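## Task

Shelf spots each carry a lot number printed on the shelf edge directly beneath them, and several spots may show the same number. Bring one cardboard box from lot 418 and one from lot 414 onto the desk so that no part of either box overhangs the desk's edge. Every other cardboard box must remain on the shelf it started on. If no box of a given lot exists in the storeroom, leave that lot out. The desk must stay roughly where it is. The robot must not topple or finish the job leaning, or the task counts as failed.

## Robot and tools

Robot: a Hello Robot Stretch 3 with one arm. A two-wheeled base carries a mast with a lift (lift_m, height), and a telescoping arm (arm_m, extension) that reaches out to the robot's RIGHT side. At its tip is a wrist (wrist_yaw_rad, wrist_pitch_rad, wrist_roll_rad) and a gripper (gripper_m). A head on top pans and tilts (head_pan_rad, head_tilt_rad). The base only drives straight or spins in place; it cannot slide sideways, so to shift the gripper forward or back you drive the base. The base is 0.33 m long, 0.34 m wide, and spins about a point 0.05 m behind its front edge.

Frames: the base frame has its origin on the floor between the drive wheels, x ahead, y to the left, z up, in metres. hand_pose is reported in this frame, at the point where closed fingertips meet. The odometry frame is where the base frame stood when the scene began; base_odometry uses it, heading in rad, left positive.

move: runs one action. Either "base", "joints" or both (optionally with "speeds", "pace", "contact_limits"), or {"servos": "reboot"} by itself. "base" holds one command: {"translate_m": d}, a relative drive of d metres from where the base last reported itself (forward positive, -3 to 3), or {"rotate_rad": d}, a relative spin (left positive, -6.4 to 6.4). "joints" is a single object keyed by joint name, each value an absolute target: lift_m 0 to 1.1 m; arm_m 0 to 0.52 m; wrist_yaw_rad -1.345 to 4.42 (0 aligns gripper with arm, positive swings toward the front); wrist_pitch_rad -1.57 to 0.451 (0 level, negative tips fingers down); wrist_roll_rad -2.911 to 2.918; gripper_m -0.089 to 0.179 (larger is wider); head_pan_rad -3.953 to 1.73 (0 ahead, positive left, -1.57 faces along the arm); head_tilt_rad -1.53 to 0.419 (negative looks down). "pace" is "default" or "max"; "speeds" sets a per-motion top speed in m/s or rad/s. "contact_limits" gives effort thresholds in percent (1 to 100) for arm_m, translate_m, rotate_rad, and lift_m as {"down": n, "up": n}; put a limit only next to its own command. Low values are gentle but too low trips in free motion (lift under about 12). "cameras" lists head_camera, nav_camera, wrist_camera or "all"; "blocking": false returns almost at once while motions continue, and a later move only replaces targets it names. Base driving is slowed unless lift_m is under 0.30, arm_m under 0.03 and wrist_yaw_rad over 2.54.

wait: seconds from 0 to 10, optional cameras; ends early once running moves settle. stop: brakes everything still moving. zoom_image: camera plus region [x0, y0, x1, y1] in pixels from the top-left corner, at most 504 wide and high, on that camera's latest image. finished_scene: argument scene, the current scene number; nothing may follow it in the same reply.

Results: base_status and joint_status say "done", "moving", "off_target" (resting away from target, maybe still pushing), or unplanned stops "contact_stop", "time_out" (a move lasting about 14 s), "torque_fault". An unplanned stop or a refused call cancels the remaining move, wait and finished_scene calls in that reply. After a contact_stop the joint goes slack until commanded again. on_its_own lists what happened without being commanded; "held at" is a target, not a reading. motor_effort is percent of maximum, positive toward larger values, peak in brackets. lidar_m: 12 distances in 30-degree sectors, first straight ahead, counting counter-clockwise (4th left, 7th behind, 10th right); it sees only a plane 0.17 m up, so table legs but not tops; "-" means nothing seen or something closer than 0.15 m. wrist_depth_mm and head_depth_mm are 7x7 grids of depth in mm. base_tilt is in degrees, forward and right positive. If turned_by_wheels and turned_by_imu disagree by more than 0.15 rad, believe the IMU.

Images: head_camera arrives rotated; turn it a quarter clockwise to view upright. nav_camera needs a quarter turn counter-clockwise. wrist_camera rides on the gripper. Calibration lines give intrinsics and T_world_to_cam from the base frame.

Gripping: send gripper_m under the box's width to hold it; to let go, send at least 0.05 above its width. Readings don't prove a hold; check images or effort.

Cautions: before folding the wrist over the base (wrist_yaw_rad 3.0) or unfolding it, put lift_m between 0.32 and 0.95, wrist_pitch_rad at -0.4 and roll near 0. With yaw below -0.4, keep pitch at -0.5 or lower. Wrist and head servos have no contact stop and shut off after sustained strain; recover with {"servos": "reboot"}. Pushing with the gripper higher than about 0.45 m, or driving while the gripper holds or snags something fixed, can tip the robot; if base_tilt shows lean, back off before opening. Avoid drops, slams, hard shoves into the desk or shelves, and letting boxes fall far.

Each tool is called after "Emit:" as name([rows], argument=value, ...), one row to a line, values as JSON.

## Session

Emit:
move(cameras=["all"])

Emit:
move(joints={"head_pan_rad":-1.57,"head_tilt_rad":-0.2}, cameras=["head_camera","nav_camera"])

Emit:
move(joints={"head_pan_rad":-3.3,"head_tilt_rad":-0.2}, cameras=["nav_camera"])

Emit:
move(joints={"head_pan_rad":1.57,"head_tilt_rad":-0.2}, cameras=["nav_camera"])

Scene clock: 0.00 s.
base_odometry: x=+0.000 y=+0.000 heading=+0.000
turned_by_wheels: +0.000
turned_by_imu: +0.000
base_tilt: forward=-0.3 right=-1.3
lidar_m: 0.73 0.73 0.85 1.53 2.20 1.28 0.93 1.11 1.84 2.08 2.09 0.83
head_depth_mm: 802 792 784 776 768 761 757 / 774 765 758 751 744 737 730 / 748 740 734 728 721 715 708 / 728 719 711 705 699 694 686 / 702 695 689 684 679 672 667 / 681 673 667 664 658 652 648 / 661 655 652 644 640 634 631
base_status: not commanded
joint_positions: lift_m=+0.374 arm_m=+0.001 wrist_yaw_rad=+3.009 wrist_pitch_rad=-0.462 wrist_roll_rad=+0.000 gripper_m=+0.037 head_pan_rad=+0.000 head_tilt_rad=-0.003
joint_status: not commanded
measured_speeds: all 0
motor_effort: left_wheel=-0.4 right_wheel=+0.1 lift_m=+22.4 arm_m=-1.9 wrist_yaw_rad=-1.0 wrist_pitch_rad=+1.9 wrist_roll_rad=-0.1 gripper_m=+0.3 head_pan_rad=+1.2 head_tilt_rad=+6.7
hand_pose: x=+0.0076 y=+0.0712 z=+0.3774 quat_wxyz=(+0.207, +0.697, +0.116, +0.676) (m; base frame)
wrist_depth_mm: - 138 - - - 929 - / - 151 - - - - - / - 167 922 - - 937 - / 840 775 203 821 806 791 762 / 698 671 212 657 648 671 666 / 590 599 126 579 128 582 578 / 522 546 287 355 507 509 509
pictures: head_camera (sideways), nav_camera (sideways), wrist_camera
camera_calibration:
head_camera: T_world_to_cam=[[0.04926, -0.04629, -0.99771, 1.31416], [0.05599, 0.99748, -0.04352, 0.05601], [0.99721, -0.05372, 0.05173, -0.1179]] pos_world=[0.0497, -0.00136, 1.31969]
nav_camera: T_world_to_cam=[[-0.02335, 0.01705, 0.99958, -1.25828], [0.0097, -0.9998, 0.01728, 0.02757], [0.99968, 0.0101, 0.02318, -0.08313]] pos_world=[0.05346, 0.04985, 1.25921]
wrist_camera: T_world_to_cam=[[0.99496, -0.09652, -0.02705, 0.0162], [-0.08066, -0.61072, -0.78772, 0.37395], [0.05951, 0.78594, -0.61543, 0.34202]] pos_world=[-0.00631, -0.03886, 0.5055]

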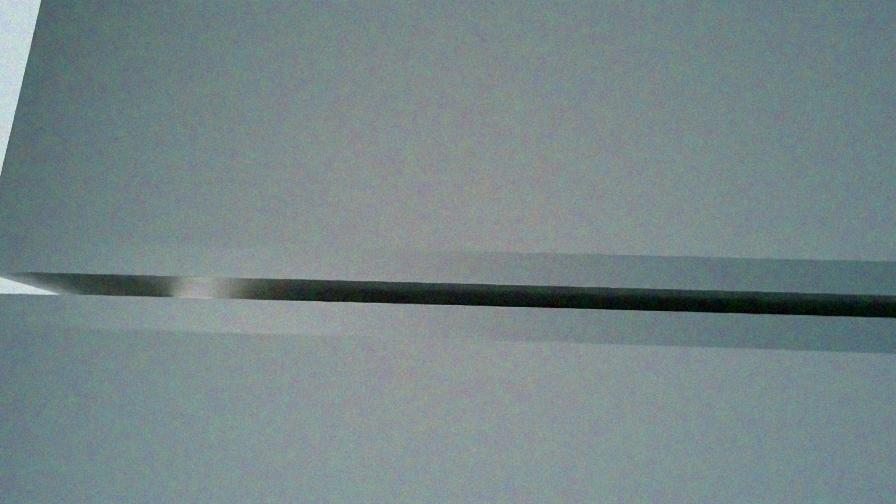

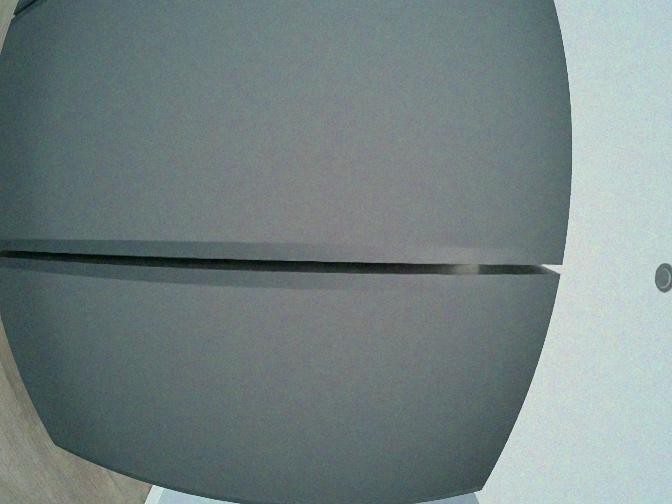

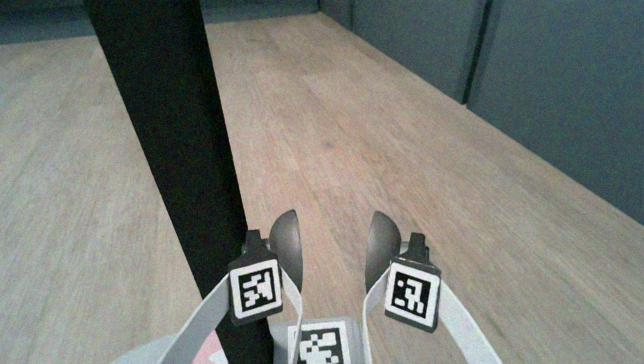

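Scene clock: 1.23 s.
move: done
base_odometry: x=+0.000 y=+0.000 heading=+0.000
turned_by_wheels: +0.000
turned_by_imu: +0.000
base_tilt: forward=-0.3 right=-1.2
lidar_m: 0.73 0.72 0.85 1.53 2.20 1.28 0.93 1.11 1.84 2.08 2.09 0.83
head_depth_mm: 2146 2237 2309 2355 2424 2328 1747 / 2074 2150 2220 2306 2383 2366 1741 / 2022 2056 2156 2223 2274 2321 1725 / 1951 2017 2074 2147 2203 2222 1728 / 1890 1950 1994 2067 2135 2166 1719 / 1834 1888 1945 1997 2045 2104 1703 / 1773 1832 1880 1938 1998 2030 1689
base_status: not commanded
joint_positions: lift_m=+0.374 arm_m=+0.001 wrist_yaw_rad=+3.009 wrist_pitch_rad=-0.462 wrist_roll_rad=+0.000 gripper_m=+0.037 head_pan_rad=-1.607 head_tilt_rad=-0.199
joint_status: all done
measured_speeds: all 0
motor_effort: left_wheel=-0.6(0.7) right_wheel=+0.3(1.1) lift_m=+23.5(23.8) arm_m=-3.6(3.8) wrist_yaw_rad=-1.0(1.1) wrist_pitch_rad=+1.9(2.1) wrist_roll_rad=-0.2(0.3) gripper_m=+0.0(0.8) head_pan_rad=+3.0(5.3) head_tilt_rad=-3.4(8.6)
hand_pose: x=+0.0076 y=+0.0712 z=+0.3774 quat_wxyz=(+0.207, +0.697, +0.116, +0.676)
wrist_depth_mm: - 138 - - - 924 - / - 151 - - - - - / - 167 925 - - 947 - / 832 769 203 807 804 800 762 / 698 675 211 656 652 661 661 / 600 601 126 573 129 577 580 / 523 544 289 354 502 513 511
pictures: head_camera (sideways), nav_camera (sideways)
head_camera: T_world_to_cam=[[-0.041, 0.14785, -0.98816, 1.30199], [0.99515, -0.08244, -0.05362, 0.06334], [-0.08939, -0.98557, -0.14375, 0.14325]] pos_world=[0.00315, -0.04609, 1.31056]
nav_camera: T_world_to_cam=[[0.01086, -0.17263, 0.98493, -1.23915], [-0.99962, 0.02321, 0.01509, 0.03658], [-0.02547, -0.98471, -0.17231, 0.17768]] pos_world=[0.05454, -0.0398, 1.25053]

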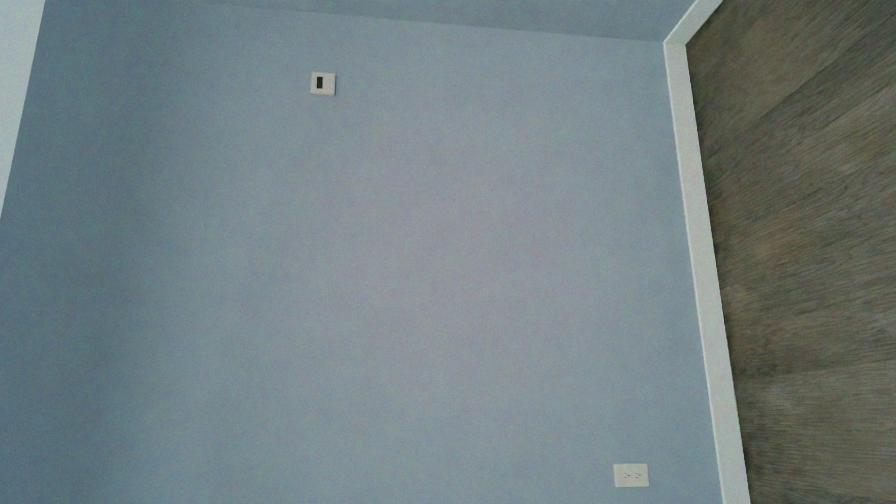

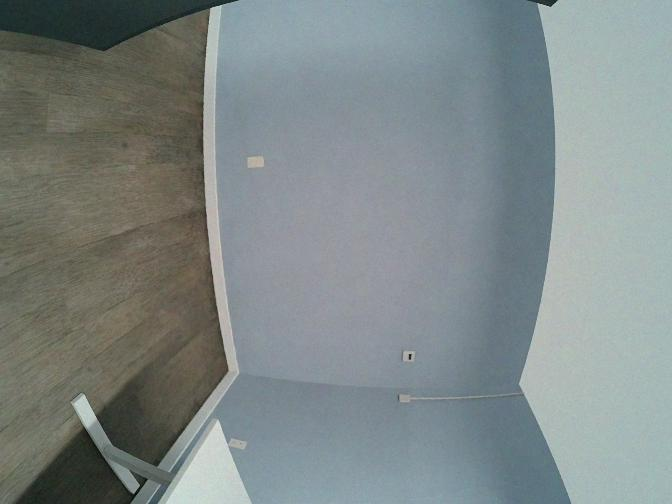

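Scene clock: 3.60 s.
move: done
base_odometry: x=+0.000 y=+0.000 heading=+0.000
turned_by_wheels: +0.000
turned_by_imu: +0.000
base_tilt: forward=-0.3 right=-1.2
lidar_m: 0.72 0.73 0.85 1.53 2.20 1.28 0.93 1.11 1.83 2.08 2.08 0.83
head_depth_mm: 1779 1835 1904 1955 2039 2122 1731 / 1691 1725 1787 1866 1923 1205 1743 / 1618 1667 1720 1788 1823 1074 1722 / 1544 1582 1633 1686 1689 1064 1447 / 1466 1494 1556 1604 1616 1063 1540 / 1406 1443 1479 1518 1533 1053 1018 / 1340 1374 1416 1452 1469 1045 870
base_status: not commanded
joint_positions: lift_m=+0.374 arm_m=+0.001 wrist_yaw_rad=+3.009 wrist_pitch_rad=-0.462 wrist_roll_rad=+0.000 gripper_m=+0.037 head_pan_rad=-3.308 head_tilt_rad=-0.200
joint_status: all done
measured_speeds: translate_m=+0.000 rotate_rad=+0.000 lift_m=+0.000 arm_m=+0.000 wrist_yaw_rad=+0.000 wrist_pitch_rad=+0.000 wrist_roll_rad=+0.000 head_pan_rad=+0.024 head_tilt_rad=+0.000
motor_effort: left_wheel=-0.4(1.0) right_wheel=+0.2(1.2) lift_m=+24.0(24.1) arm_m=-6.1(6.4) wrist_yaw_rad=-0.8(2.1) wrist_pitch_rad=+2.0(2.0) wrist_roll_rad=+0.0(0.3) gripper_m=+0.3(0.9) head_pan_rad=+4.0(5.2) head_tilt_rad=-2.1(6.4)
hand_pose: x=+0.0076 y=+0.0712 z=+0.3774 quat_wxyz=(+0.207, +0.697, +0.116, +0.676)
wrist_depth_mm: - 138 - - - 930 - / - 151 - - - - - / - 167 921 - - 943 - / 823 771 203 812 809 801 754 / 691 677 210 665 656 684 674 / 602 597 126 575 129 583 573 / 531 540 286 354 506 509 509
pictures: nav_camera (sideways)
nav_camera: T_world_to_cam=[[-0.17317, 0.0118, 0.98482, -1.23781], [0.15302, 0.98811, 0.01507, 0.02962], [-0.97293, 0.1533, -0.17292, 0.18424]] pos_world=[-0.03963, -0.04291, 1.25043]

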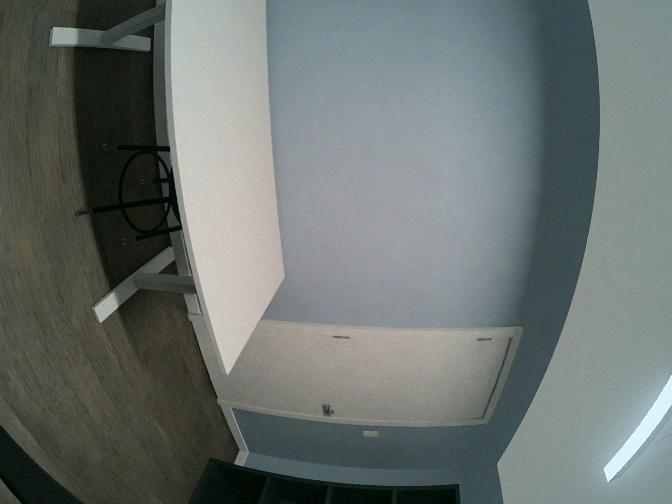

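Scene clock: 7.17 s.
move: done
base_odometry: x=+0.000 y=+0.000 heading=+0.000
turned_by_wheels: +0.000
turned_by_imu: +0.000
base_tilt: forward=-0.3 right=-1.2
lidar_m: 0.72 0.72 0.85 1.53 2.20 1.28 0.93 1.11 1.84 2.08 2.08 0.83
head_depth_mm: 1305 1204 1203 1210 1206 1217 1224 / 2375 1487 1493 1488 1499 1496 1516 / - 2065 1955 1964 1961 1971 1708 / - 2481 2529 2554 2437 2335 1710 / - 2428 2510 2619 2646 2300 1704 / - 2399 2435 2516 2558 2253 1709 / - 2176 2105 2218 2193 2165 1688
base_status: not commanded
joint_positions: lift_m=+0.374 arm_m=+0.001 wrist_yaw_rad=+3.009 wrist_pitch_rad=-0.462 wrist_roll_rad=+0.000 gripper_m=+0.037 head_pan_rad=+1.578 head_tilt_rad=-0.200
joint_status: all done
measured_speeds: translate_m=+0.000 rotate_rad=+0.000 lift_m=+0.000 arm_m=+0.000 wrist_yaw_rad=+0.000 wrist_pitch_rad=+0.000 wrist_roll_rad=+0.000 head_pan_rad=-0.024 head_tilt_rad=+0.000
motor_effort: left_wheel=+0.2(0.8) right_wheel=+0.2(1.1) lift_m=+23.8(24.3) arm_m=-9.9(10.2) wrist_yaw_rad=+0.0(1.6) wrist_pitch_rad=+1.9(2.1) wrist_roll_rad=-0.1(0.3) gripper_m=+0.4(1.1) head_pan_rad=-3.1(7.3) head_tilt_rad=-2.4(6.8)
hand_pose: x=+0.0076 y=+0.0712 z=+0.3774 quat_wxyz=(+0.207, +0.697, +0.116, +0.676)
wrist_depth_mm: - 139 - - - 922 - / - 151 - - - - - / - 167 917 - - 938 - / 836 766 204 815 807 800 766 / 682 678 211 661 654 672 660 / 600 597 126 570 129 577 574 / 527 539 289 354 502 511 509
pictures: nav_camera (sideways)
nav_camera: T_world_to_cam=[[-0.01836, 0.17261, 0.98482, -1.23875], [0.99968, 0.0203, 0.01508, 0.02447], [-0.01739, 0.98478, -0.17292, 0.17843]] pos_world=[-0.0441, 0.0376, 1.25043]

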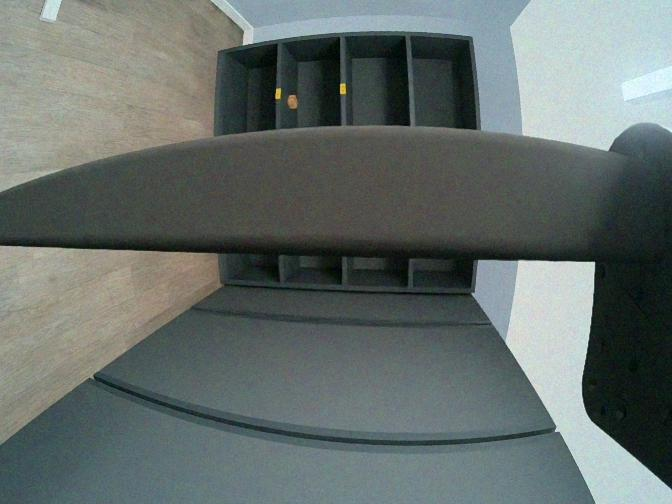

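Emit:
move(base={"rotate_rad":1.2}, joints={"head_pan_rad":0.2,"head_tilt_rad":-0.25}, cameras=["head_camera","nav_camera"])

Emit:
move(joints={"head_pan_rad":-1.0}, cameras=["nav_camera"])

Emit:
move(joints={"head_pan_rad":-3.9}, cameras=["nav_camera"])

Scene clock: 24.73 s.
move: done
base_odometry: x=+0.000 y=+0.000 heading=+1.200
turned_by_wheels: +1.200
turned_by_imu: +1.181
base_tilt: forward=-0.3 right=-1.3
lidar_m: 0.94 2.11 2.42 1.26 1.11 1.25 2.03 2.08 1.14 0.78 0.72 0.74
head_depth_mm: 915 929 949 952 968 987 1001 / 1060 1074 1088 1115 1131 1152 1169 / 1265 1282 1304 1338 1367 1392 1416 / 2257 1581 1618 1661 1703 1749 1615 / 2426 2049 2122 2198 2298 2064 1608 / 2346 2380 2475 2555 2593 2111 1597 / 2230 2314 2380 2460 2549 2102 1587
base_status: done
joint_positions: lift_m=+0.374 arm_m=+0.001 wrist_yaw_rad=+3.009 wrist_pitch_rad=-0.462 wrist_roll_rad=+0.000 gripper_m=+0.037 head_pan_rad=+0.198 head_tilt_rad=-0.252
joint_status: all done
measured_speeds: all 0
motor_effort: left_wheel=-8.9(12.7) right_wheel=+8.0(13.3) lift_m=+24.1(24.8) arm_m=-12.9(13.3) wrist_yaw_rad=-0.9(1.6) wrist_pitch_rad=+1.9(2.0) wrist_roll_rad=+0.1(0.4) gripper_m=+0.5(1.0) head_pan_rad=+3.3(5.0) head_tilt_rad=-0.3(5.9)
hand_pose: x=+0.0076 y=+0.0712 z=+0.3774 quat_wxyz=(+0.207, +0.697, +0.116, +0.676)
wrist_depth_mm: - 139 - - - - - / - 151 - - - - - / - 167 928 - - 962 977 / 828 771 203 802 803 805 793 / 697 669 211 660 653 680 656 / 600 599 126 575 128 578 583 / 526 539 288 354 505 507 513
pictures: head_camera (sideways), nav_camera (sideways)
head_camera: T_world_to_cam=[[-0.18475, -0.0843, -0.97916, 1.29107], [-0.15339, 0.98658, -0.05599, 0.07347], [0.97074, 0.13985, -0.1952, 0.20369]] pos_world=[0.05206, 0.00786, 1.30805]
nav_camera: T_world_to_cam=[[0.21566, 0.06061, 0.97459, -1.22685], [0.20998, -0.9776, 0.01433, 0.0302], [0.95362, 0.20155, -0.22356, 0.23837]] pos_world=[0.03093, 0.05584, 1.24853]

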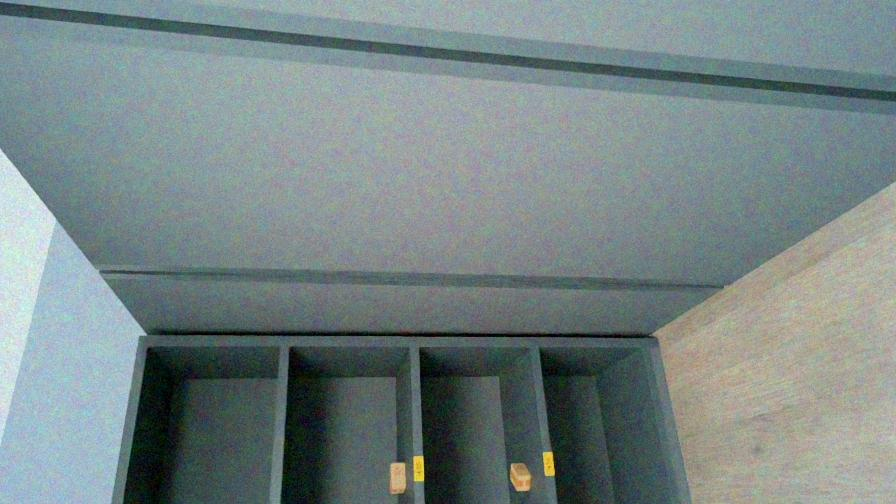

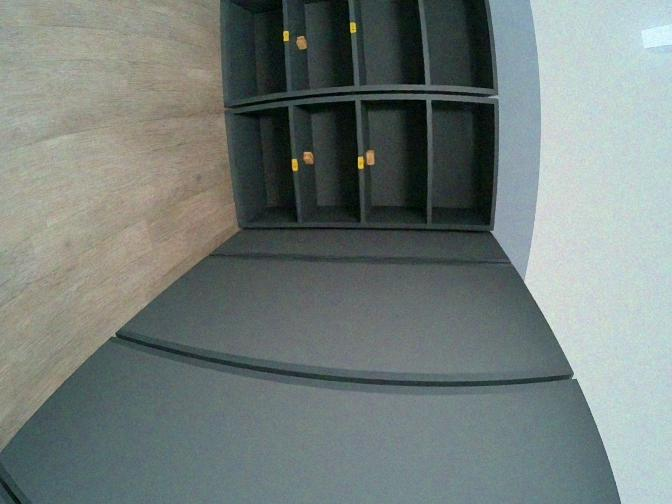

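Scene clock: 25.87 s.
move: done
base_odometry: x=+0.000 y=+0.000 heading=+1.200
turned_by_wheels: +0.000
turned_by_imu: +0.000
base_tilt: forward=-0.3 right=-1.1
lidar_m: 0.94 2.12 2.42 1.27 1.11 1.25 2.04 2.08 1.14 0.78 0.73 0.74
head_depth_mm: 636 662 689 717 751 788 825 / 629 653 682 710 743 777 816 / 630 651 682 707 741 774 809 / 616 641 667 695 728 760 796 / 613 634 661 687 717 750 786 / 607 629 653 680 710 740 778 / 601 623 646 674 701 733 769
base_status: not commanded
joint_positions: lift_m=+0.374 arm_m=+0.001 wrist_yaw_rad=+3.009 wrist_pitch_rad=-0.462 wrist_roll_rad=+0.000 gripper_m=+0.037 head_pan_rad=-1.028 head_tilt_rad=-0.252
joint_status: all done
measured_speeds: all 0
motor_effort: left_wheel=-8.8(9.4) right_wheel=+8.4(9.4) lift_m=+24.6(24.7) arm_m=-11.9(13.6) wrist_yaw_rad=-0.3(1.7) wrist_pitch_rad=+1.9(2.1) wrist_roll_rad=-0.1(0.3) gripper_m=+0.5(1.0) head_pan_rad=+2.0(5.4) head_tilt_rad=+2.7(2.7)
hand_pose: x=+0.0076 y=+0.0712 z=+0.3774 quat_wxyz=(+0.207, +0.697, +0.116, +0.676)
wrist_depth_mm: - 139 - - - - - / - 150 - - - - - / - 167 930 - - 987 974 / 827 768 204 807 801 790 788 / 701 679 212 666 656 676 657 / 596 603 126 571 129 579 577 / 527 534 286 357 502 514 510
pictures: nav_camera (sideways)
nav_camera: T_world_to_cam=[[0.13, -0.18243, 0.97459, -1.22633], [-0.84892, -0.52832, 0.01434, 0.0367], [0.51228, -0.82921, -0.22355, 0.24107]] pos_world=[0.06708, -0.00443, 1.24853]

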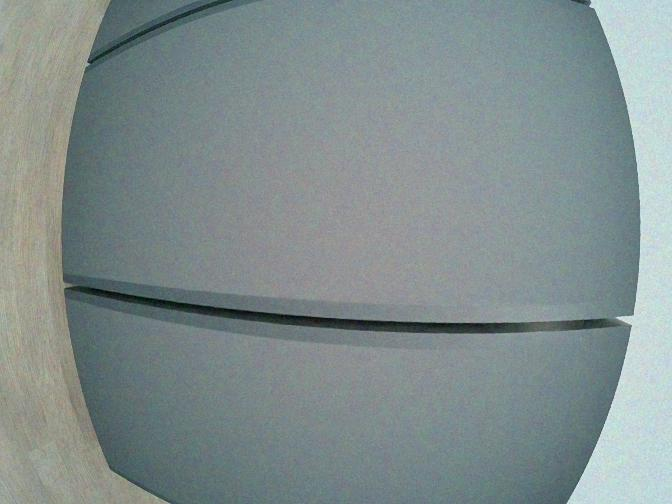

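Scene clock: 28.70 s.
move: done
base_odometry: x=+0.000 y=+0.000 heading=+1.200
turned_by_wheels: +0.000
turned_by_imu: +0.000
base_tilt: forward=-0.2 right=-1.2
lidar_m: 0.94 2.12 2.42 1.27 1.11 1.25 2.04 2.08 1.14 0.78 0.72 0.74
head_depth_mm: - - - - - - - / - - - - - - - / 1380 1414 1479 1545 1479 985 1315 / 1394 1445 1508 1547 1463 979 1566 / 1424 1479 1533 1596 1457 971 1612 / 1452 1509 1551 1626 1444 966 1598 / 1491 1529 1599 1670 1436 1007 1375
base_status: not commanded
joint_positions: lift_m=+0.374 arm_m=+0.001 wrist_yaw_rad=+3.009 wrist_pitch_rad=-0.462 wrist_roll_rad=+0.000 gripper_m=+0.037 head_pan_rad=-3.908 head_tilt_rad=-0.252
joint_status: all done
measured_speeds: translate_m=+0.000 rotate_rad=+0.000 lift_m=+0.000 arm_m=+0.000 wrist_yaw_rad=+0.000 wrist_pitch_rad=+0.000 wrist_roll_rad=+0.000 head_pan_rad=+0.024 head_tilt_rad=+0.000
motor_effort: left_wheel=-8.9(9.4) right_wheel=+8.5(9.3) lift_m=+23.9(25.0) arm_m=-11.8(13.0) wrist_yaw_rad=-0.6(1.6) wrist_pitch_rad=+1.9(2.0) wrist_roll_rad=-0.1(0.5) gripper_m=+0.5(1.0) head_pan_rad=+3.7(5.6) head_tilt_rad=+4.7(5.8)
hand_pose: x=+0.0076 y=+0.0712 z=+0.3774 quat_wxyz=(+0.207, +0.697, +0.116, +0.676)
wrist_depth_mm: - 139 - - - - - / - 150 - - - - - / - 167 926 - - 988 959 / 851 773 204 806 812 794 784 / 697 672 211 664 646 675 665 / 598 604 126 574 129 589 582 / 531 535 287 353 499 511 506
pictures: nav_camera (sideways)
nav_camera: T_world_to_cam=[[-0.17267, 0.14271, 0.97459, -1.22447], [0.68388, 0.72945, 0.01435, 0.02732], [-0.70887, 0.66898, -0.22355, 0.24855]] pos_world=[-0.05392, -0.01146, 1.24853]

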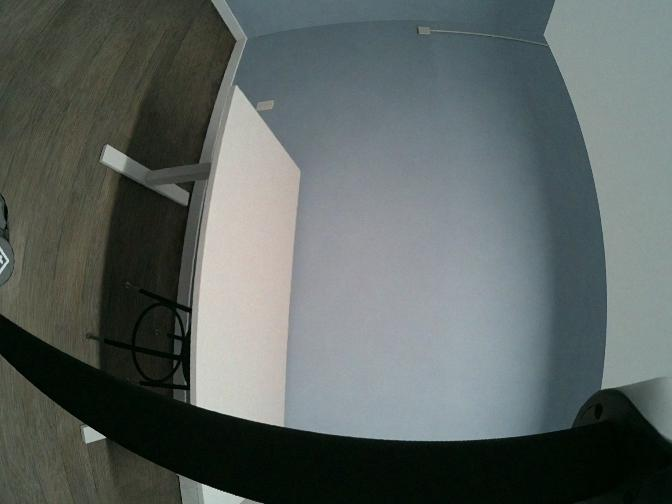

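Emit:
move(base={"rotate_rad":0.66}, joints={"head_pan_rad":0.25,"head_tilt_rad":-0.22}, cameras=["head_camera","nav_camera"])

Scene clock: 46.00 s.
move: done
base_odometry: x=+0.000 y=+0.000 heading=+1.859
turned_by_wheels: +0.660
turned_by_imu: +0.648
base_tilt: forward=-0.4 right=-1.1
lidar_m: 2.19 2.10 1.19 0.92 1.63 2.14 2.08 0.99 0.75 0.73 0.76 1.09
head_depth_mm: 2272 2337 2360 2457 2509 2184 1706 / 2328 2340 2401 2440 2537 2235 1698 / 2376 2459 2532 2605 2497 2263 1685 / 2454 2519 2631 2658 2730 2244 1684 / 2507 2569 2647 2738 2675 2237 1658 / 2514 2723 2781 2860 2878 2211 1665 / 2324 2421 2489 2554 2639 2241 1650
base_status: done
joint_positions: lift_m=+0.374 arm_m=+0.001 wrist_yaw_rad=+3.009 wrist_pitch_rad=-0.462 wrist_roll_rad=+0.000 gripper_m=+0.037 head_pan_rad=+0.258 head_tilt_rad=-0.219
joint_status: all done
measured_speeds: translate_m=+0.000 rotate_rad=+0.000 lift_m=+0.000 arm_m=+0.000 wrist_yaw_rad=+0.000 wrist_pitch_rad=+0.000 wrist_roll_rad=+0.000 head_pan_rad=-0.024 head_tilt_rad=+0.000
motor_effort: left_wheel=-8.3(12.7) right_wheel=+8.5(11.9) lift_m=+24.4(25.6) arm_m=-12.5(13.3) wrist_yaw_rad=-0.5(2.1) wrist_pitch_rad=+1.9(2.1) wrist_roll_rad=+0.0(0.3) gripper_m=+0.5(1.0) head_pan_rad=-3.0(6.9) head_tilt_rad=+2.8(9.7)
hand_pose: x=+0.0076 y=+0.0712 z=+0.3774 quat_wxyz=(+0.207, +0.697, +0.116, +0.676)
wrist_depth_mm: - 139 - - - - - / - 151 - - - - - / - 167 927 - - 975 972 / 827 761 202 812 803 795 788 / 694 675 211 664 645 667 669 / 603 598 126 570 128 575 577 / 528 539 288 356 504 509 510
pictures: head_camera (sideways), nav_camera (sideways)
head_camera: T_world_to_cam=[[-0.14801, -0.087, -0.98515, 1.29869], [-0.21094, 0.97598, -0.0545, 0.07184], [0.96623, 0.19975, -0.16281, 0.1615]] pos_world=[0.05132, 0.01062, 1.30962]
nav_camera: T_world_to_cam=[[0.18043, 0.06525, 0.98142, -1.23552], [0.26817, -0.96326, 0.01474, 0.02936], [0.94632, 0.26053, -0.1913, 0.19646]] pos_world=[0.02914, 0.05773, 1.24972]

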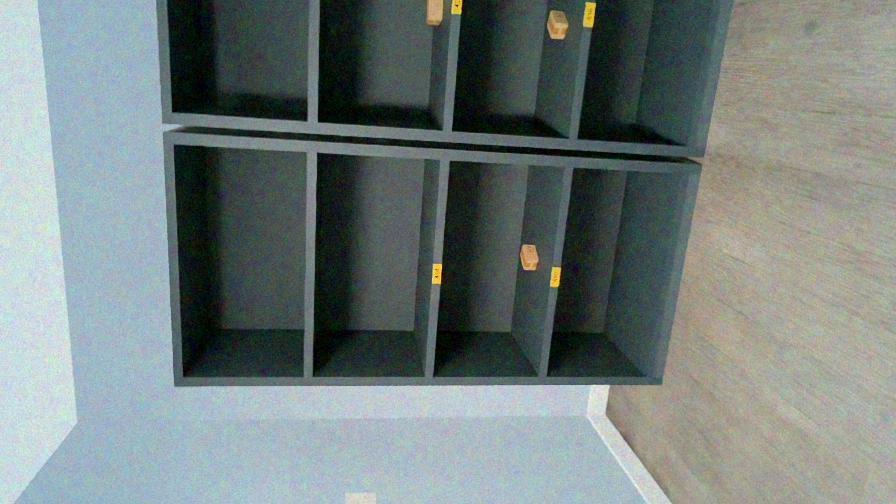

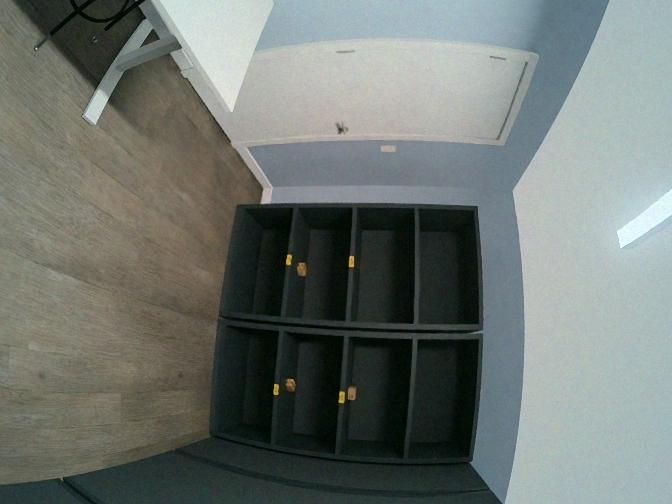

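Emit:
zoom_image(camera="head_camera", region=[400, 0, 620, 60])

Emit:
zoom_image(camera="head_camera", region=[420, 230, 580, 300])

Scaled by 2.291 from the camera's image (finer frame: 1280x720).

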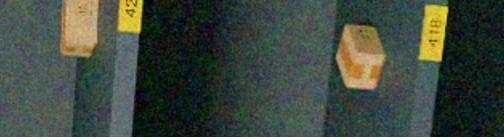

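Scaled by 3.150 from the camera's image (finer frame: 1280x720).

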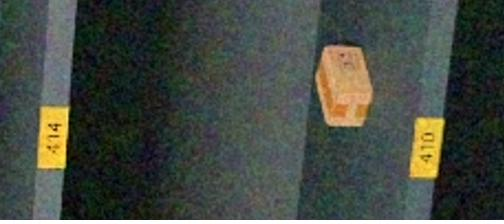

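Emit:
move(base={"translate_m":-1.55}, joints={"lift_m":0.29,"head_pan_rad":-1.4,"head_tilt_rad":-0.25}, pace="max", cameras=["nav_camera"])

Emit:
move(base={"rotate_rad":-1.57}, joints={"head_pan_rad":0.3}, cameras=["head_camera","nav_camera"])

Scene clock: 98.43 s.
move: done
base_odometry: x=+0.441 y=-1.486 heading=+1.859
turned_by_wheels: +0.000
turned_by_imu: -0.001
base_tilt: forward=-0.4 right=-1.3
lidar_m: 2.99 2.18 1.45 1.61 0.75 0.56 0.55 0.58 0.81 2.13 0.82 0.99
head_depth_mm: 1825 1867 1940 1996 2085 2121 1651 / 1843 1926 1957 2054 2149 2177 1649 / 1883 1959 2034 2101 2192 2173 1636 / 1926 1993 2071 2149 2224 2162 1635 / 1971 2028 2118 2187 2296 2162 1608 / 1017 1050 1085 1119 1161 1201 1257 / 812 830 853 877 903 931 961
base_status: done
joint_positions: lift_m=+0.290 arm_m=+0.001 wrist_yaw_rad=+3.009 wrist_pitch_rad=-0.463 wrist_roll_rad=+0.000 gripper_m=+0.037 head_pan_rad=-1.400 head_tilt_rad=-0.250
joint_status: all done
measured_speeds: all 0
motor_effort: left_wheel=-2.7(17.0) right_wheel=-7.2(11.6) lift_m=+29.6(31.3) arm_m=-8.4(13.4) wrist_yaw_rad=+0.0(1.9) wrist_pitch_rad=+2.1(2.2) wrist_roll_rad=-0.1(0.4) gripper_m=+0.2(1.1) head_pan_rad=+3.1(5.0) head_tilt_rad=-3.2(7.1)
hand_pose: x=+0.0076 y=+0.0711 z=+0.2927 quat_wxyz=(+0.208, +0.697, +0.117, +0.676)
wrist_depth_mm: - 138 - - - - - / - 151 - - - - - / - 167 760 831 833 808 805 / 666 642 204 670 670 672 658 / 586 581 212 550 546 559 554 / 502 499 126 297 129 485 479 / 272 277 262 268 409 430 424
pictures: nav_camera (sideways)
nav_camera: T_world_to_cam=[[0.05452, -0.21574, 0.97493, -1.22627], [-0.98292, -0.18345, 0.01437, 0.03744], [0.17575, -0.95906, -0.22206, 0.24115]] pos_world=[0.06127, -0.0264, 1.24854]

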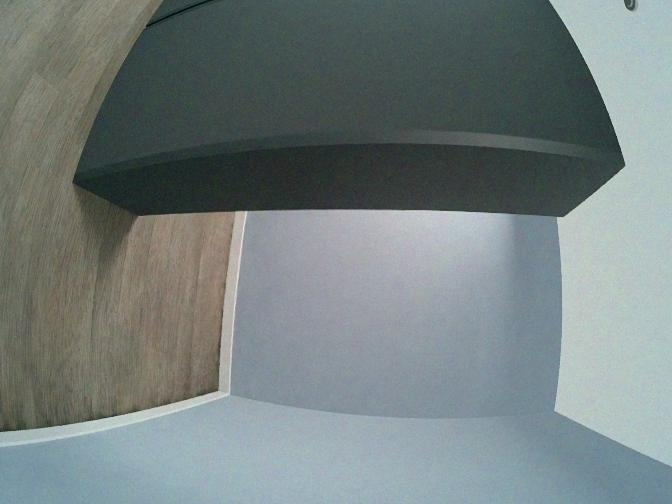

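Scene clock: 101.80 s.
move: done
base_odometry: x=+0.441 y=-1.486 heading=+0.290
turned_by_wheels: -1.570
turned_by_imu: -1.545
base_tilt: forward=-0.3 right=-1.3
lidar_m: 2.13 0.82 1.00 3.26 2.17 1.45 1.62 0.74 0.56 0.55 0.58 0.82
head_depth_mm: 1801 1847 1908 1973 2058 2070 1643 / 1869 1910 1981 2026 2129 2152 1649 / 1936 2003 2047 2133 2252 2150 1627 / 2000 2055 2128 2213 2284 2154 1615 / 942 979 1018 1066 1122 1178 1240 / 769 795 823 851 883 921 958 / 679 708 732 766 799 836 878
base_status: done
joint_positions: lift_m=+0.290 arm_m=+0.001 wrist_yaw_rad=+3.009 wrist_pitch_rad=-0.463 wrist_roll_rad=+0.000 gripper_m=+0.037 head_pan_rad=+0.302 head_tilt_rad=-0.250
joint_status: all done
measured_speeds: all 0
motor_effort: left_wheel=+7.5(12.4) right_wheel=-10.7(13.2) lift_m=+28.2(30.0) arm_m=-13.1(13.7) wrist_yaw_rad=+0.0(2.1) wrist_pitch_rad=+2.1(2.2) wrist_roll_rad=+0.1(0.3) gripper_m=+0.6(0.9) head_pan_rad=-3.1(5.9) head_tilt_rad=-2.0(3.4)
hand_pose: x=+0.0076 y=+0.0711 z=+0.2927 quat_wxyz=(+0.208, +0.697, +0.117, +0.676)
wrist_depth_mm: - 139 - - - - - / - 150 - - - - - / 870 167 780 830 817 823 770 / 693 639 204 682 677 648 650 / 580 574 211 554 547 553 559 / 500 497 126 295 129 483 478 / 272 279 261 269 409 426 423
pictures: head_camera (sideways), nav_camera (sideways)
head_camera: T_world_to_cam=[[-0.17371, -0.10251, -0.97945, 1.2914], [-0.25463, 0.96542, -0.05589, 0.07395], [0.95131, 0.23969, -0.19381, 0.20203]] pos_world=[0.05097, 0.01257, 1.30815]
nav_camera: T_world_to_cam=[[0.20678, 0.08217, 0.97493, -1.22721], [0.31009, -0.9506, 0.01435, 0.0296], [0.92795, 0.29935, -0.22205, 0.23652]] pos_world=[0.02511, 0.05818, 1.24854]

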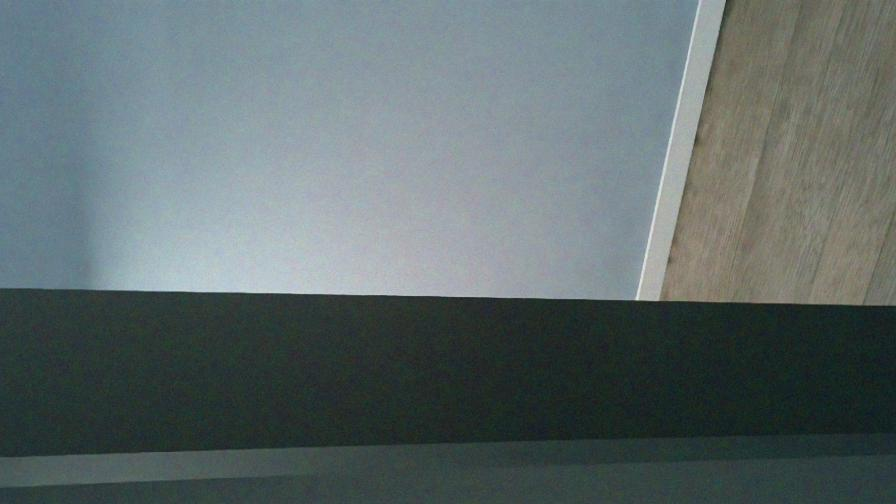

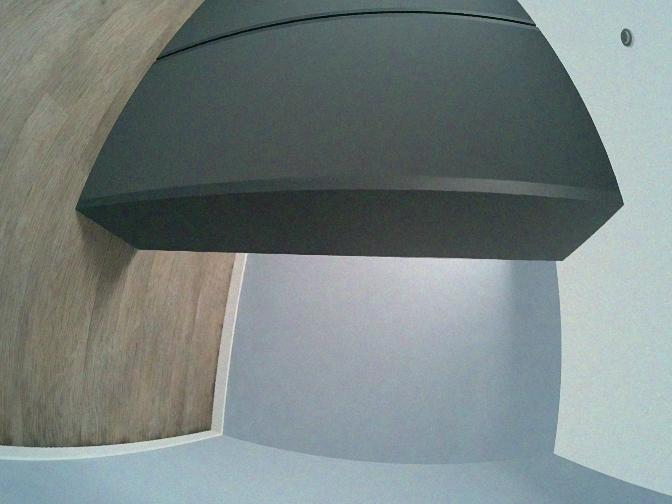

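Emit:
move(base={"translate_m":1.45}, joints={"head_pan_rad":1.6,"head_tilt_rad":-0.25}, pace="max")

Emit:
move(base={"rotate_rad":1.57}, joints={"head_pan_rad":0.3}, pace="max", cameras=["head_camera","nav_camera"])

Scene clock: 114.80 s.
move: done
base_odometry: x=+1.830 y=-1.072 heading=+0.290
turned_by_wheels: +0.000
turned_by_imu: +0.001
base_tilt: forward=-0.3 right=-1.1
lidar_m: 0.69 0.73 1.04 1.31 0.51 0.60 2.04 0.84 0.64 0.62 0.66 0.71
head_depth_mm: 2377 2492 2435 2337 2253 2061 1643 / 2843 3630 3821 3806 3044 2170 1638 / 3050 3785 3870 - 3267 2154 1634 / 3111 3827 3963 - 3195 2150 1627 / 2693 2059 2131 2202 2265 2064 1610 / 1139 1169 1221 1257 1327 1350 1430 / 1142 1158 1225 1257 987 1261 993
base_status: done
joint_positions: lift_m=+0.290 arm_m=+0.001 wrist_yaw_rad=+3.009 wrist_pitch_rad=-0.463 wrist_roll_rad=+0.000 gripper_m=+0.037 head_pan_rad=+1.600 head_tilt_rad=-0.250
joint_status: all done
measured_speeds: all 0
motor_effort: left_wheel=+4.6(13.5) right_wheel=+1.9(14.3) lift_m=+26.1(28.2) arm_m=-9.9(12.7) wrist_yaw_rad=+0.7(1.6) wrist_pitch_rad=+2.1(2.2) wrist_roll_rad=-0.1(0.3) gripper_m=+0.7(1.1) head_pan_rad=-2.7(5.1) head_tilt_rad=-1.4(5.5)
hand_pose: x=+0.0076 y=+0.0711 z=+0.2927 quat_wxyz=(+0.208, +0.697, +0.117, +0.676)
wrist_depth_mm: - 138 - - - - - / - 151 - - - - 861 / - 168 769 845 817 814 763 / - 189 204 674 664 664 654 / 564 559 212 558 544 562 554 / 499 492 126 296 129 480 480 / 272 278 262 268 409 423 425
pictures: none

Scene clock: 116.93 s.
move: done
base_odometry: x=+1.830 y=-1.072 heading=+1.859
turned_by_wheels: +1.570
turned_by_imu: +1.539
base_tilt: forward=-0.4 right=-1.2
lidar_m: 1.30 0.50 0.58 2.17 0.86 0.64 0.62 0.65 0.72 0.70 0.73 1.02
head_depth_mm: 2638 3554 3736 3782 3308 2215 1646 / 2629 3702 3691 - 3132 2175 1640 / 1403 2001 2095 2151 2230 2064 1629 / 1159 1195 1250 1289 1345 1384 1455 / 1202 1219 1291 1320 927 1272 998 / 1236 717 1325 1370 789 1157 955 / 1110 486 1170 1187 684 533 535
base_status: done
joint_positions: lift_m=+0.290 arm_m=+0.001 wrist_yaw_rad=+3.009 wrist_pitch_rad=-0.463 wrist_roll_rad=+0.000 gripper_m=+0.037 head_pan_rad=+0.294 head_tilt_rad=-0.250
joint_status: all done
measured_speeds: all 0
motor_effort: left_wheel=-7.0(14.5) right_wheel=+8.0(15.4) lift_m=+25.7(26.6) arm_m=-12.6(13.6) wrist_yaw_rad=+0.6(1.6) wrist_pitch_rad=+2.1(2.2) wrist_roll_rad=-0.3(0.3) gripper_m=+0.7(1.0) head_pan_rad=+3.2(4.7) head_tilt_rad=-0.7(1.7)
hand_pose: x=+0.0076 y=+0.0711 z=+0.2927 quat_wxyz=(+0.208, +0.697, +0.117, +0.676)
wrist_depth_mm: - 138 - - - - - / - 150 - - - - - / 829 166 766 823 819 - - / 687 643 203 675 671 664 - / 577 579 212 556 544 564 528 / 499 499 126 297 129 487 481 / 271 277 262 267 410 424 424
pictures: head_camera (sideways), nav_camera (sideways)
head_camera: T_world_to_cam=[[-0.17452, -0.10112, -0.97945, 1.29142], [-0.24686, 0.96744, -0.0559, 0.07387], [0.95321, 0.23203, -0.1938, 0.20199]] pos_world=[0.05108, 0.01226, 1.30815]
nav_camera: T_world_to_cam=[[0.20744, 0.08051, 0.97493, -1.2272], [0.30235, -0.95309, 0.01438, 0.02965], [0.93035, 0.29179, -0.22205, 0.23657]] pos_world=[0.02551, 0.05803, 1.24854]

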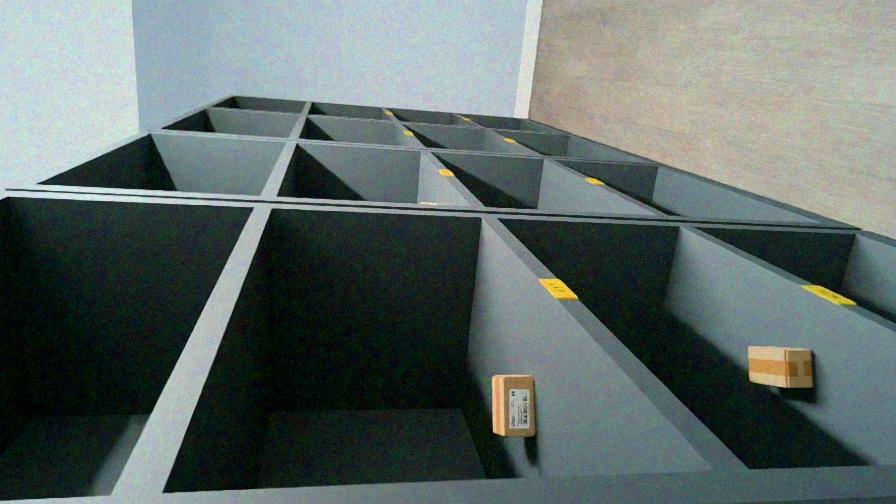

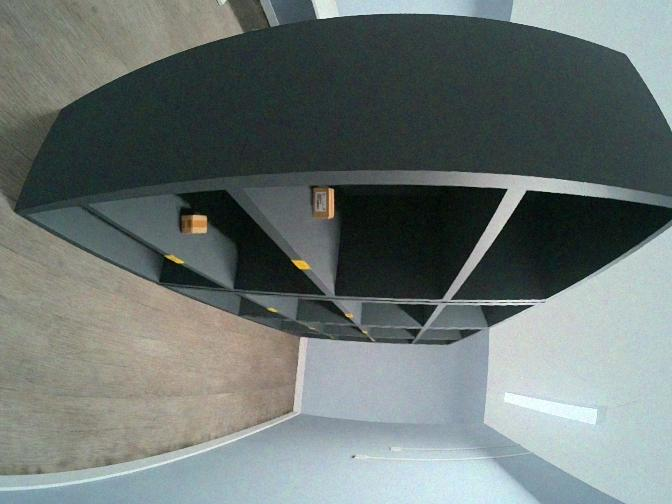

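Emit:
zoom_image(camera="head_camera", region=[360, 90, 640, 220])

Emit:
zoom_image(camera="head_camera", region=[480, 260, 860, 440])

Scaled by 1.800 from the camera's image (finer frame: 1280x720).

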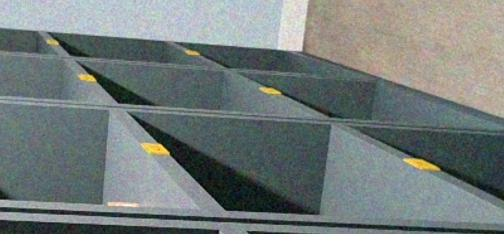

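Scaled by 1.326 from the camera's image (finer frame: 1280x720).

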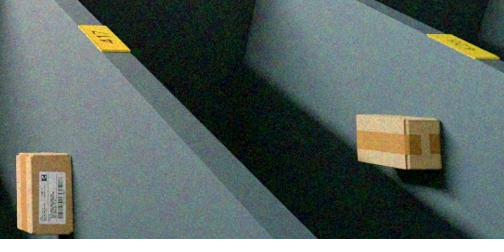

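Emit:
move(base={"translate_m":1.0}, joints={"head_pan_rad":0.65,"head_tilt_rad":-0.4}, pace="max", cameras=["head_camera","nav_camera"])

Scene clock: 139.40 s.
move: done
base_odometry: x=+1.546 y=-0.113 heading=+1.859
turned_by_wheels: +0.000
turned_by_imu: +0.000
base_tilt: forward=-0.3 right=-1.2
lidar_m: 1.24 0.39 0.40 0.73 0.77 0.62 1.61 1.00 0.75 0.73 0.76 1.07
head_depth_mm: 661 1090 1151 1044 1264 1373 1399 / 506 1165 1229 863 1313 1060 1300 / 458 1189 1298 853 657 1060 863 / 350 376 407 444 506 948 784 / 311 331 354 380 411 448 492 / 310 332 358 388 425 424 511 / 342 370 403 442 489 421 370
base_status: done
joint_positions: lift_m=+0.290 arm_m=+0.001 wrist_yaw_rad=+3.009 wrist_pitch_rad=-0.463 wrist_roll_rad=+0.000 gripper_m=+0.037 head_pan_rad=+0.650 head_tilt_rad=-0.402
joint_status: all done
measured_speeds: all 0
motor_effort: left_wheel=+3.5(13.1) right_wheel=+2.7(13.7) lift_m=+23.7(25.0) arm_m=-8.8(11.6) wrist_yaw_rad=+0.3(1.9) wrist_pitch_rad=+2.1(2.2) wrist_roll_rad=+0.0(0.3) gripper_m=+0.5(1.0) head_pan_rad=-3.1(4.1) head_tilt_rad=+3.8(5.9)
hand_pose: x=+0.0076 y=+0.0711 z=+0.2927 quat_wxyz=(+0.208, +0.697, +0.117, +0.676)
wrist_depth_mm: - 139 - - 712 - - / - 151 161 - - - - / 704 166 175 - - - 395 / - 185 193 - - 539 438 / - - 210 149 151 484 488 / 484 302 126 296 129 481 483 / 273 278 261 269 408 424 423
pictures: head_camera (sideways), nav_camera (sideways)
head_camera: T_world_to_cam=[[-0.24445, -0.24397, -0.93847, 1.23832], [-0.57609, 0.81504, -0.06183, 0.08369], [0.77998, 0.52553, -0.33978, 0.39306]] pos_world=[0.04434, 0.02734, 1.30086]
nav_camera: T_world_to_cam=[[0.2818, 0.23568, 0.93008, -1.16907], [0.61759, -0.7864, 0.01215, 0.03061], [0.73428, 0.57099, -0.36716, 0.42658]] pos_world=[-0.00269, 0.05602, 1.24358]

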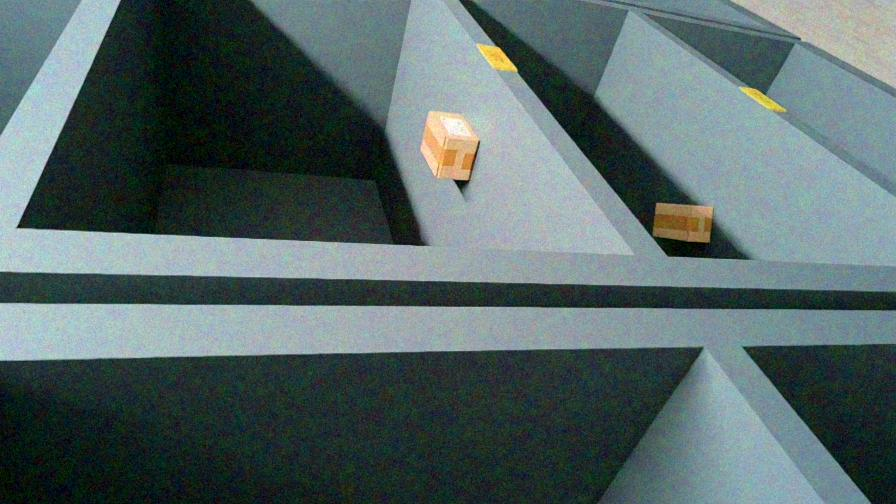

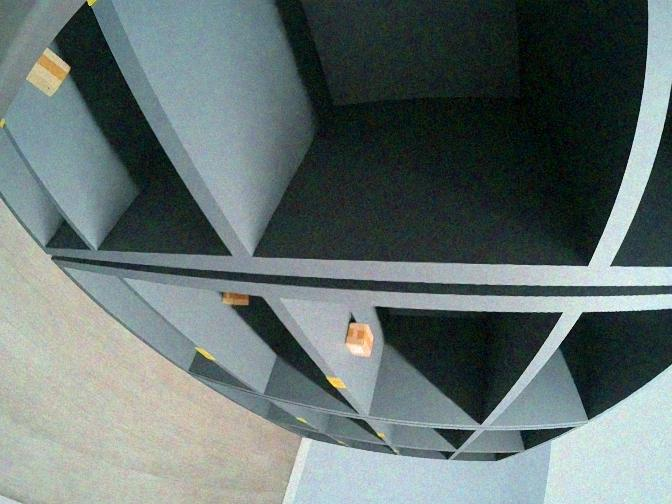

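Emit:
zoom_image(camera="head_camera", region=[400, 20, 540, 200])

Emit:
zoom_image(camera="head_camera", region=[640, 70, 800, 250])

Emit:
move(base={"translate_m":0.9}, joints={"head_pan_rad":0.65,"head_tilt_rad":-0.4}, pace="max", cameras=["head_camera","nav_camera"])

Emit:
zoom_image(camera="head_camera", region=[400, 0, 840, 250])

Scaled by 2.800 from the camera's image (finer frame: 1280x720).

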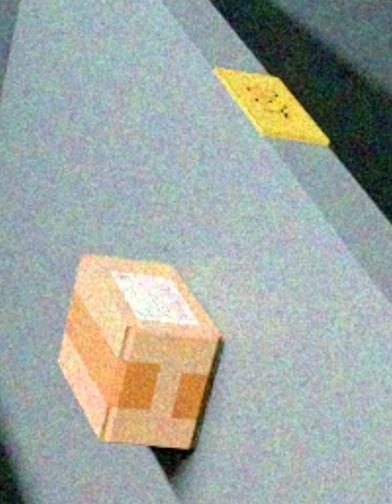

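Scaled by 2.800 from the camera's image (finer frame: 1280x720).

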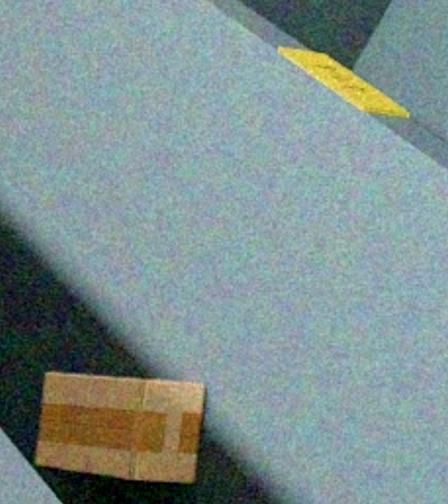

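Scene clock: 155.37 s.
move: done
base_odometry: x=+1.290 y=+0.750 heading=+1.859
turned_by_wheels: +0.000
turned_by_imu: +0.001
base_tilt: forward=-0.2 right=-1.2
lidar_m: 1.27 0.41 0.47 0.70 0.71 0.57 1.47 1.04 0.78 0.76 0.79 1.12
head_depth_mm: 557 1134 1183 962 1307 1210 1392 / 444 1217 1270 944 711 1029 1232 / 360 386 422 747 562 1006 836 / 315 337 363 391 427 471 525 / 334 356 381 410 443 429 521 / 366 393 423 459 501 426 376 / 401 438 477 521 544 424 341
base_status: done
joint_positions: lift_m=+0.290 arm_m=+0.001 wrist_yaw_rad=+3.009 wrist_pitch_rad=-0.463 wrist_roll_rad=+0.000 gripper_m=+0.037 head_pan_rad=+0.650 head_tilt_rad=-0.400
joint_status: all done
measured_speeds: all 0
motor_effort: left_wheel=+2.8(13.4) right_wheel=+5.7(16.7) lift_m=+23.8(25.1) arm_m=-4.9(7.9) wrist_yaw_rad=-0.6(2.1) wrist_pitch_rad=+2.1(2.2) wrist_roll_rad=-0.1(0.3) gripper_m=+0.5(1.0) head_pan_rad=-2.9(3.7) head_tilt_rad=+3.4(5.6)
hand_pose: x=+0.0076 y=+0.0711 z=+0.2927 quat_wxyz=(+0.208, +0.697, +0.117, +0.676)
wrist_depth_mm: - 138 - - - - - / - 151 161 - - - - / - 167 175 - - - - / - 186 192 - - - - / - - 211 150 152 - - / - 298 126 296 129 472 474 / 271 276 262 266 409 427 426
pictures: head_camera (sideways), nav_camera (sideways)
head_camera: T_world_to_cam=[[-0.24267, -0.24253, -0.9393, 1.23939], [-0.57587, 0.81521, -0.06172, 0.08353], [0.7807, 0.52594, -0.33749, 0.39006]] pos_world=[0.04434, 0.02735, 1.30096]
nav_camera: T_world_to_cam=[[0.27992, 0.23419, 0.93102, -1.17032], [0.61749, -0.78648, 0.01218, 0.03059], [0.73508, 0.57149, -0.36477, 0.42348]] pos_world=[-0.00258, 0.05613, 1.24369]

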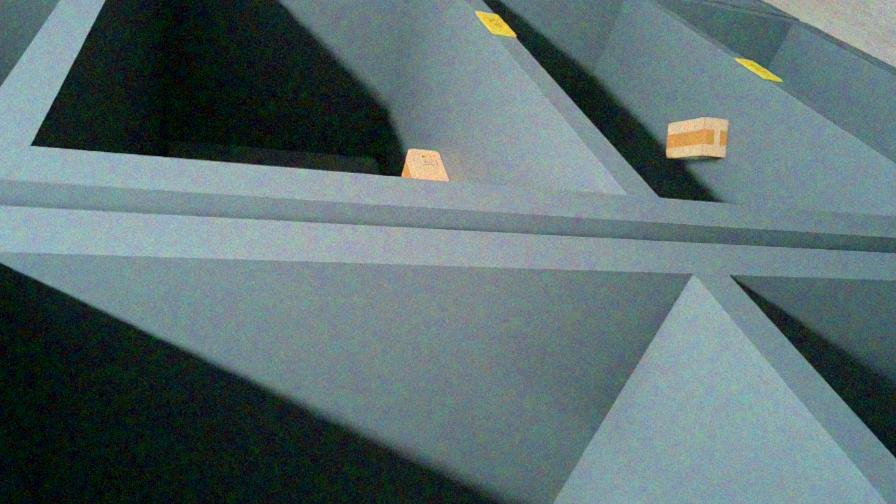

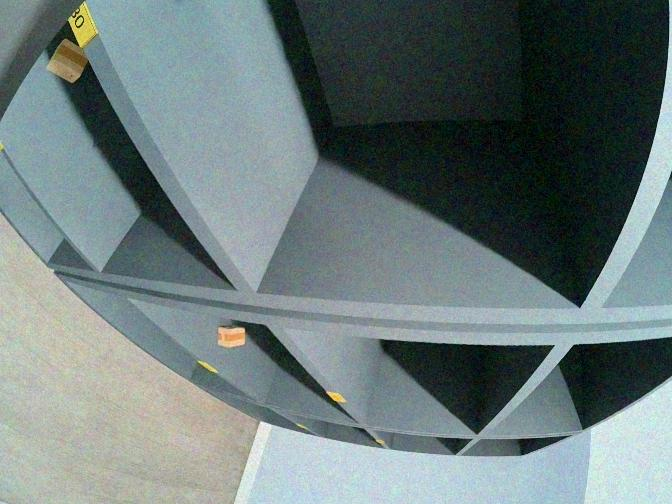

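Scaled by 1.145 from the camera's image (finer frame: 1280x720).

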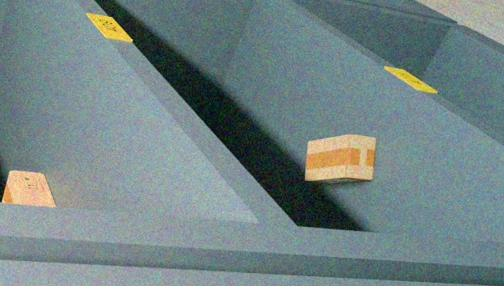

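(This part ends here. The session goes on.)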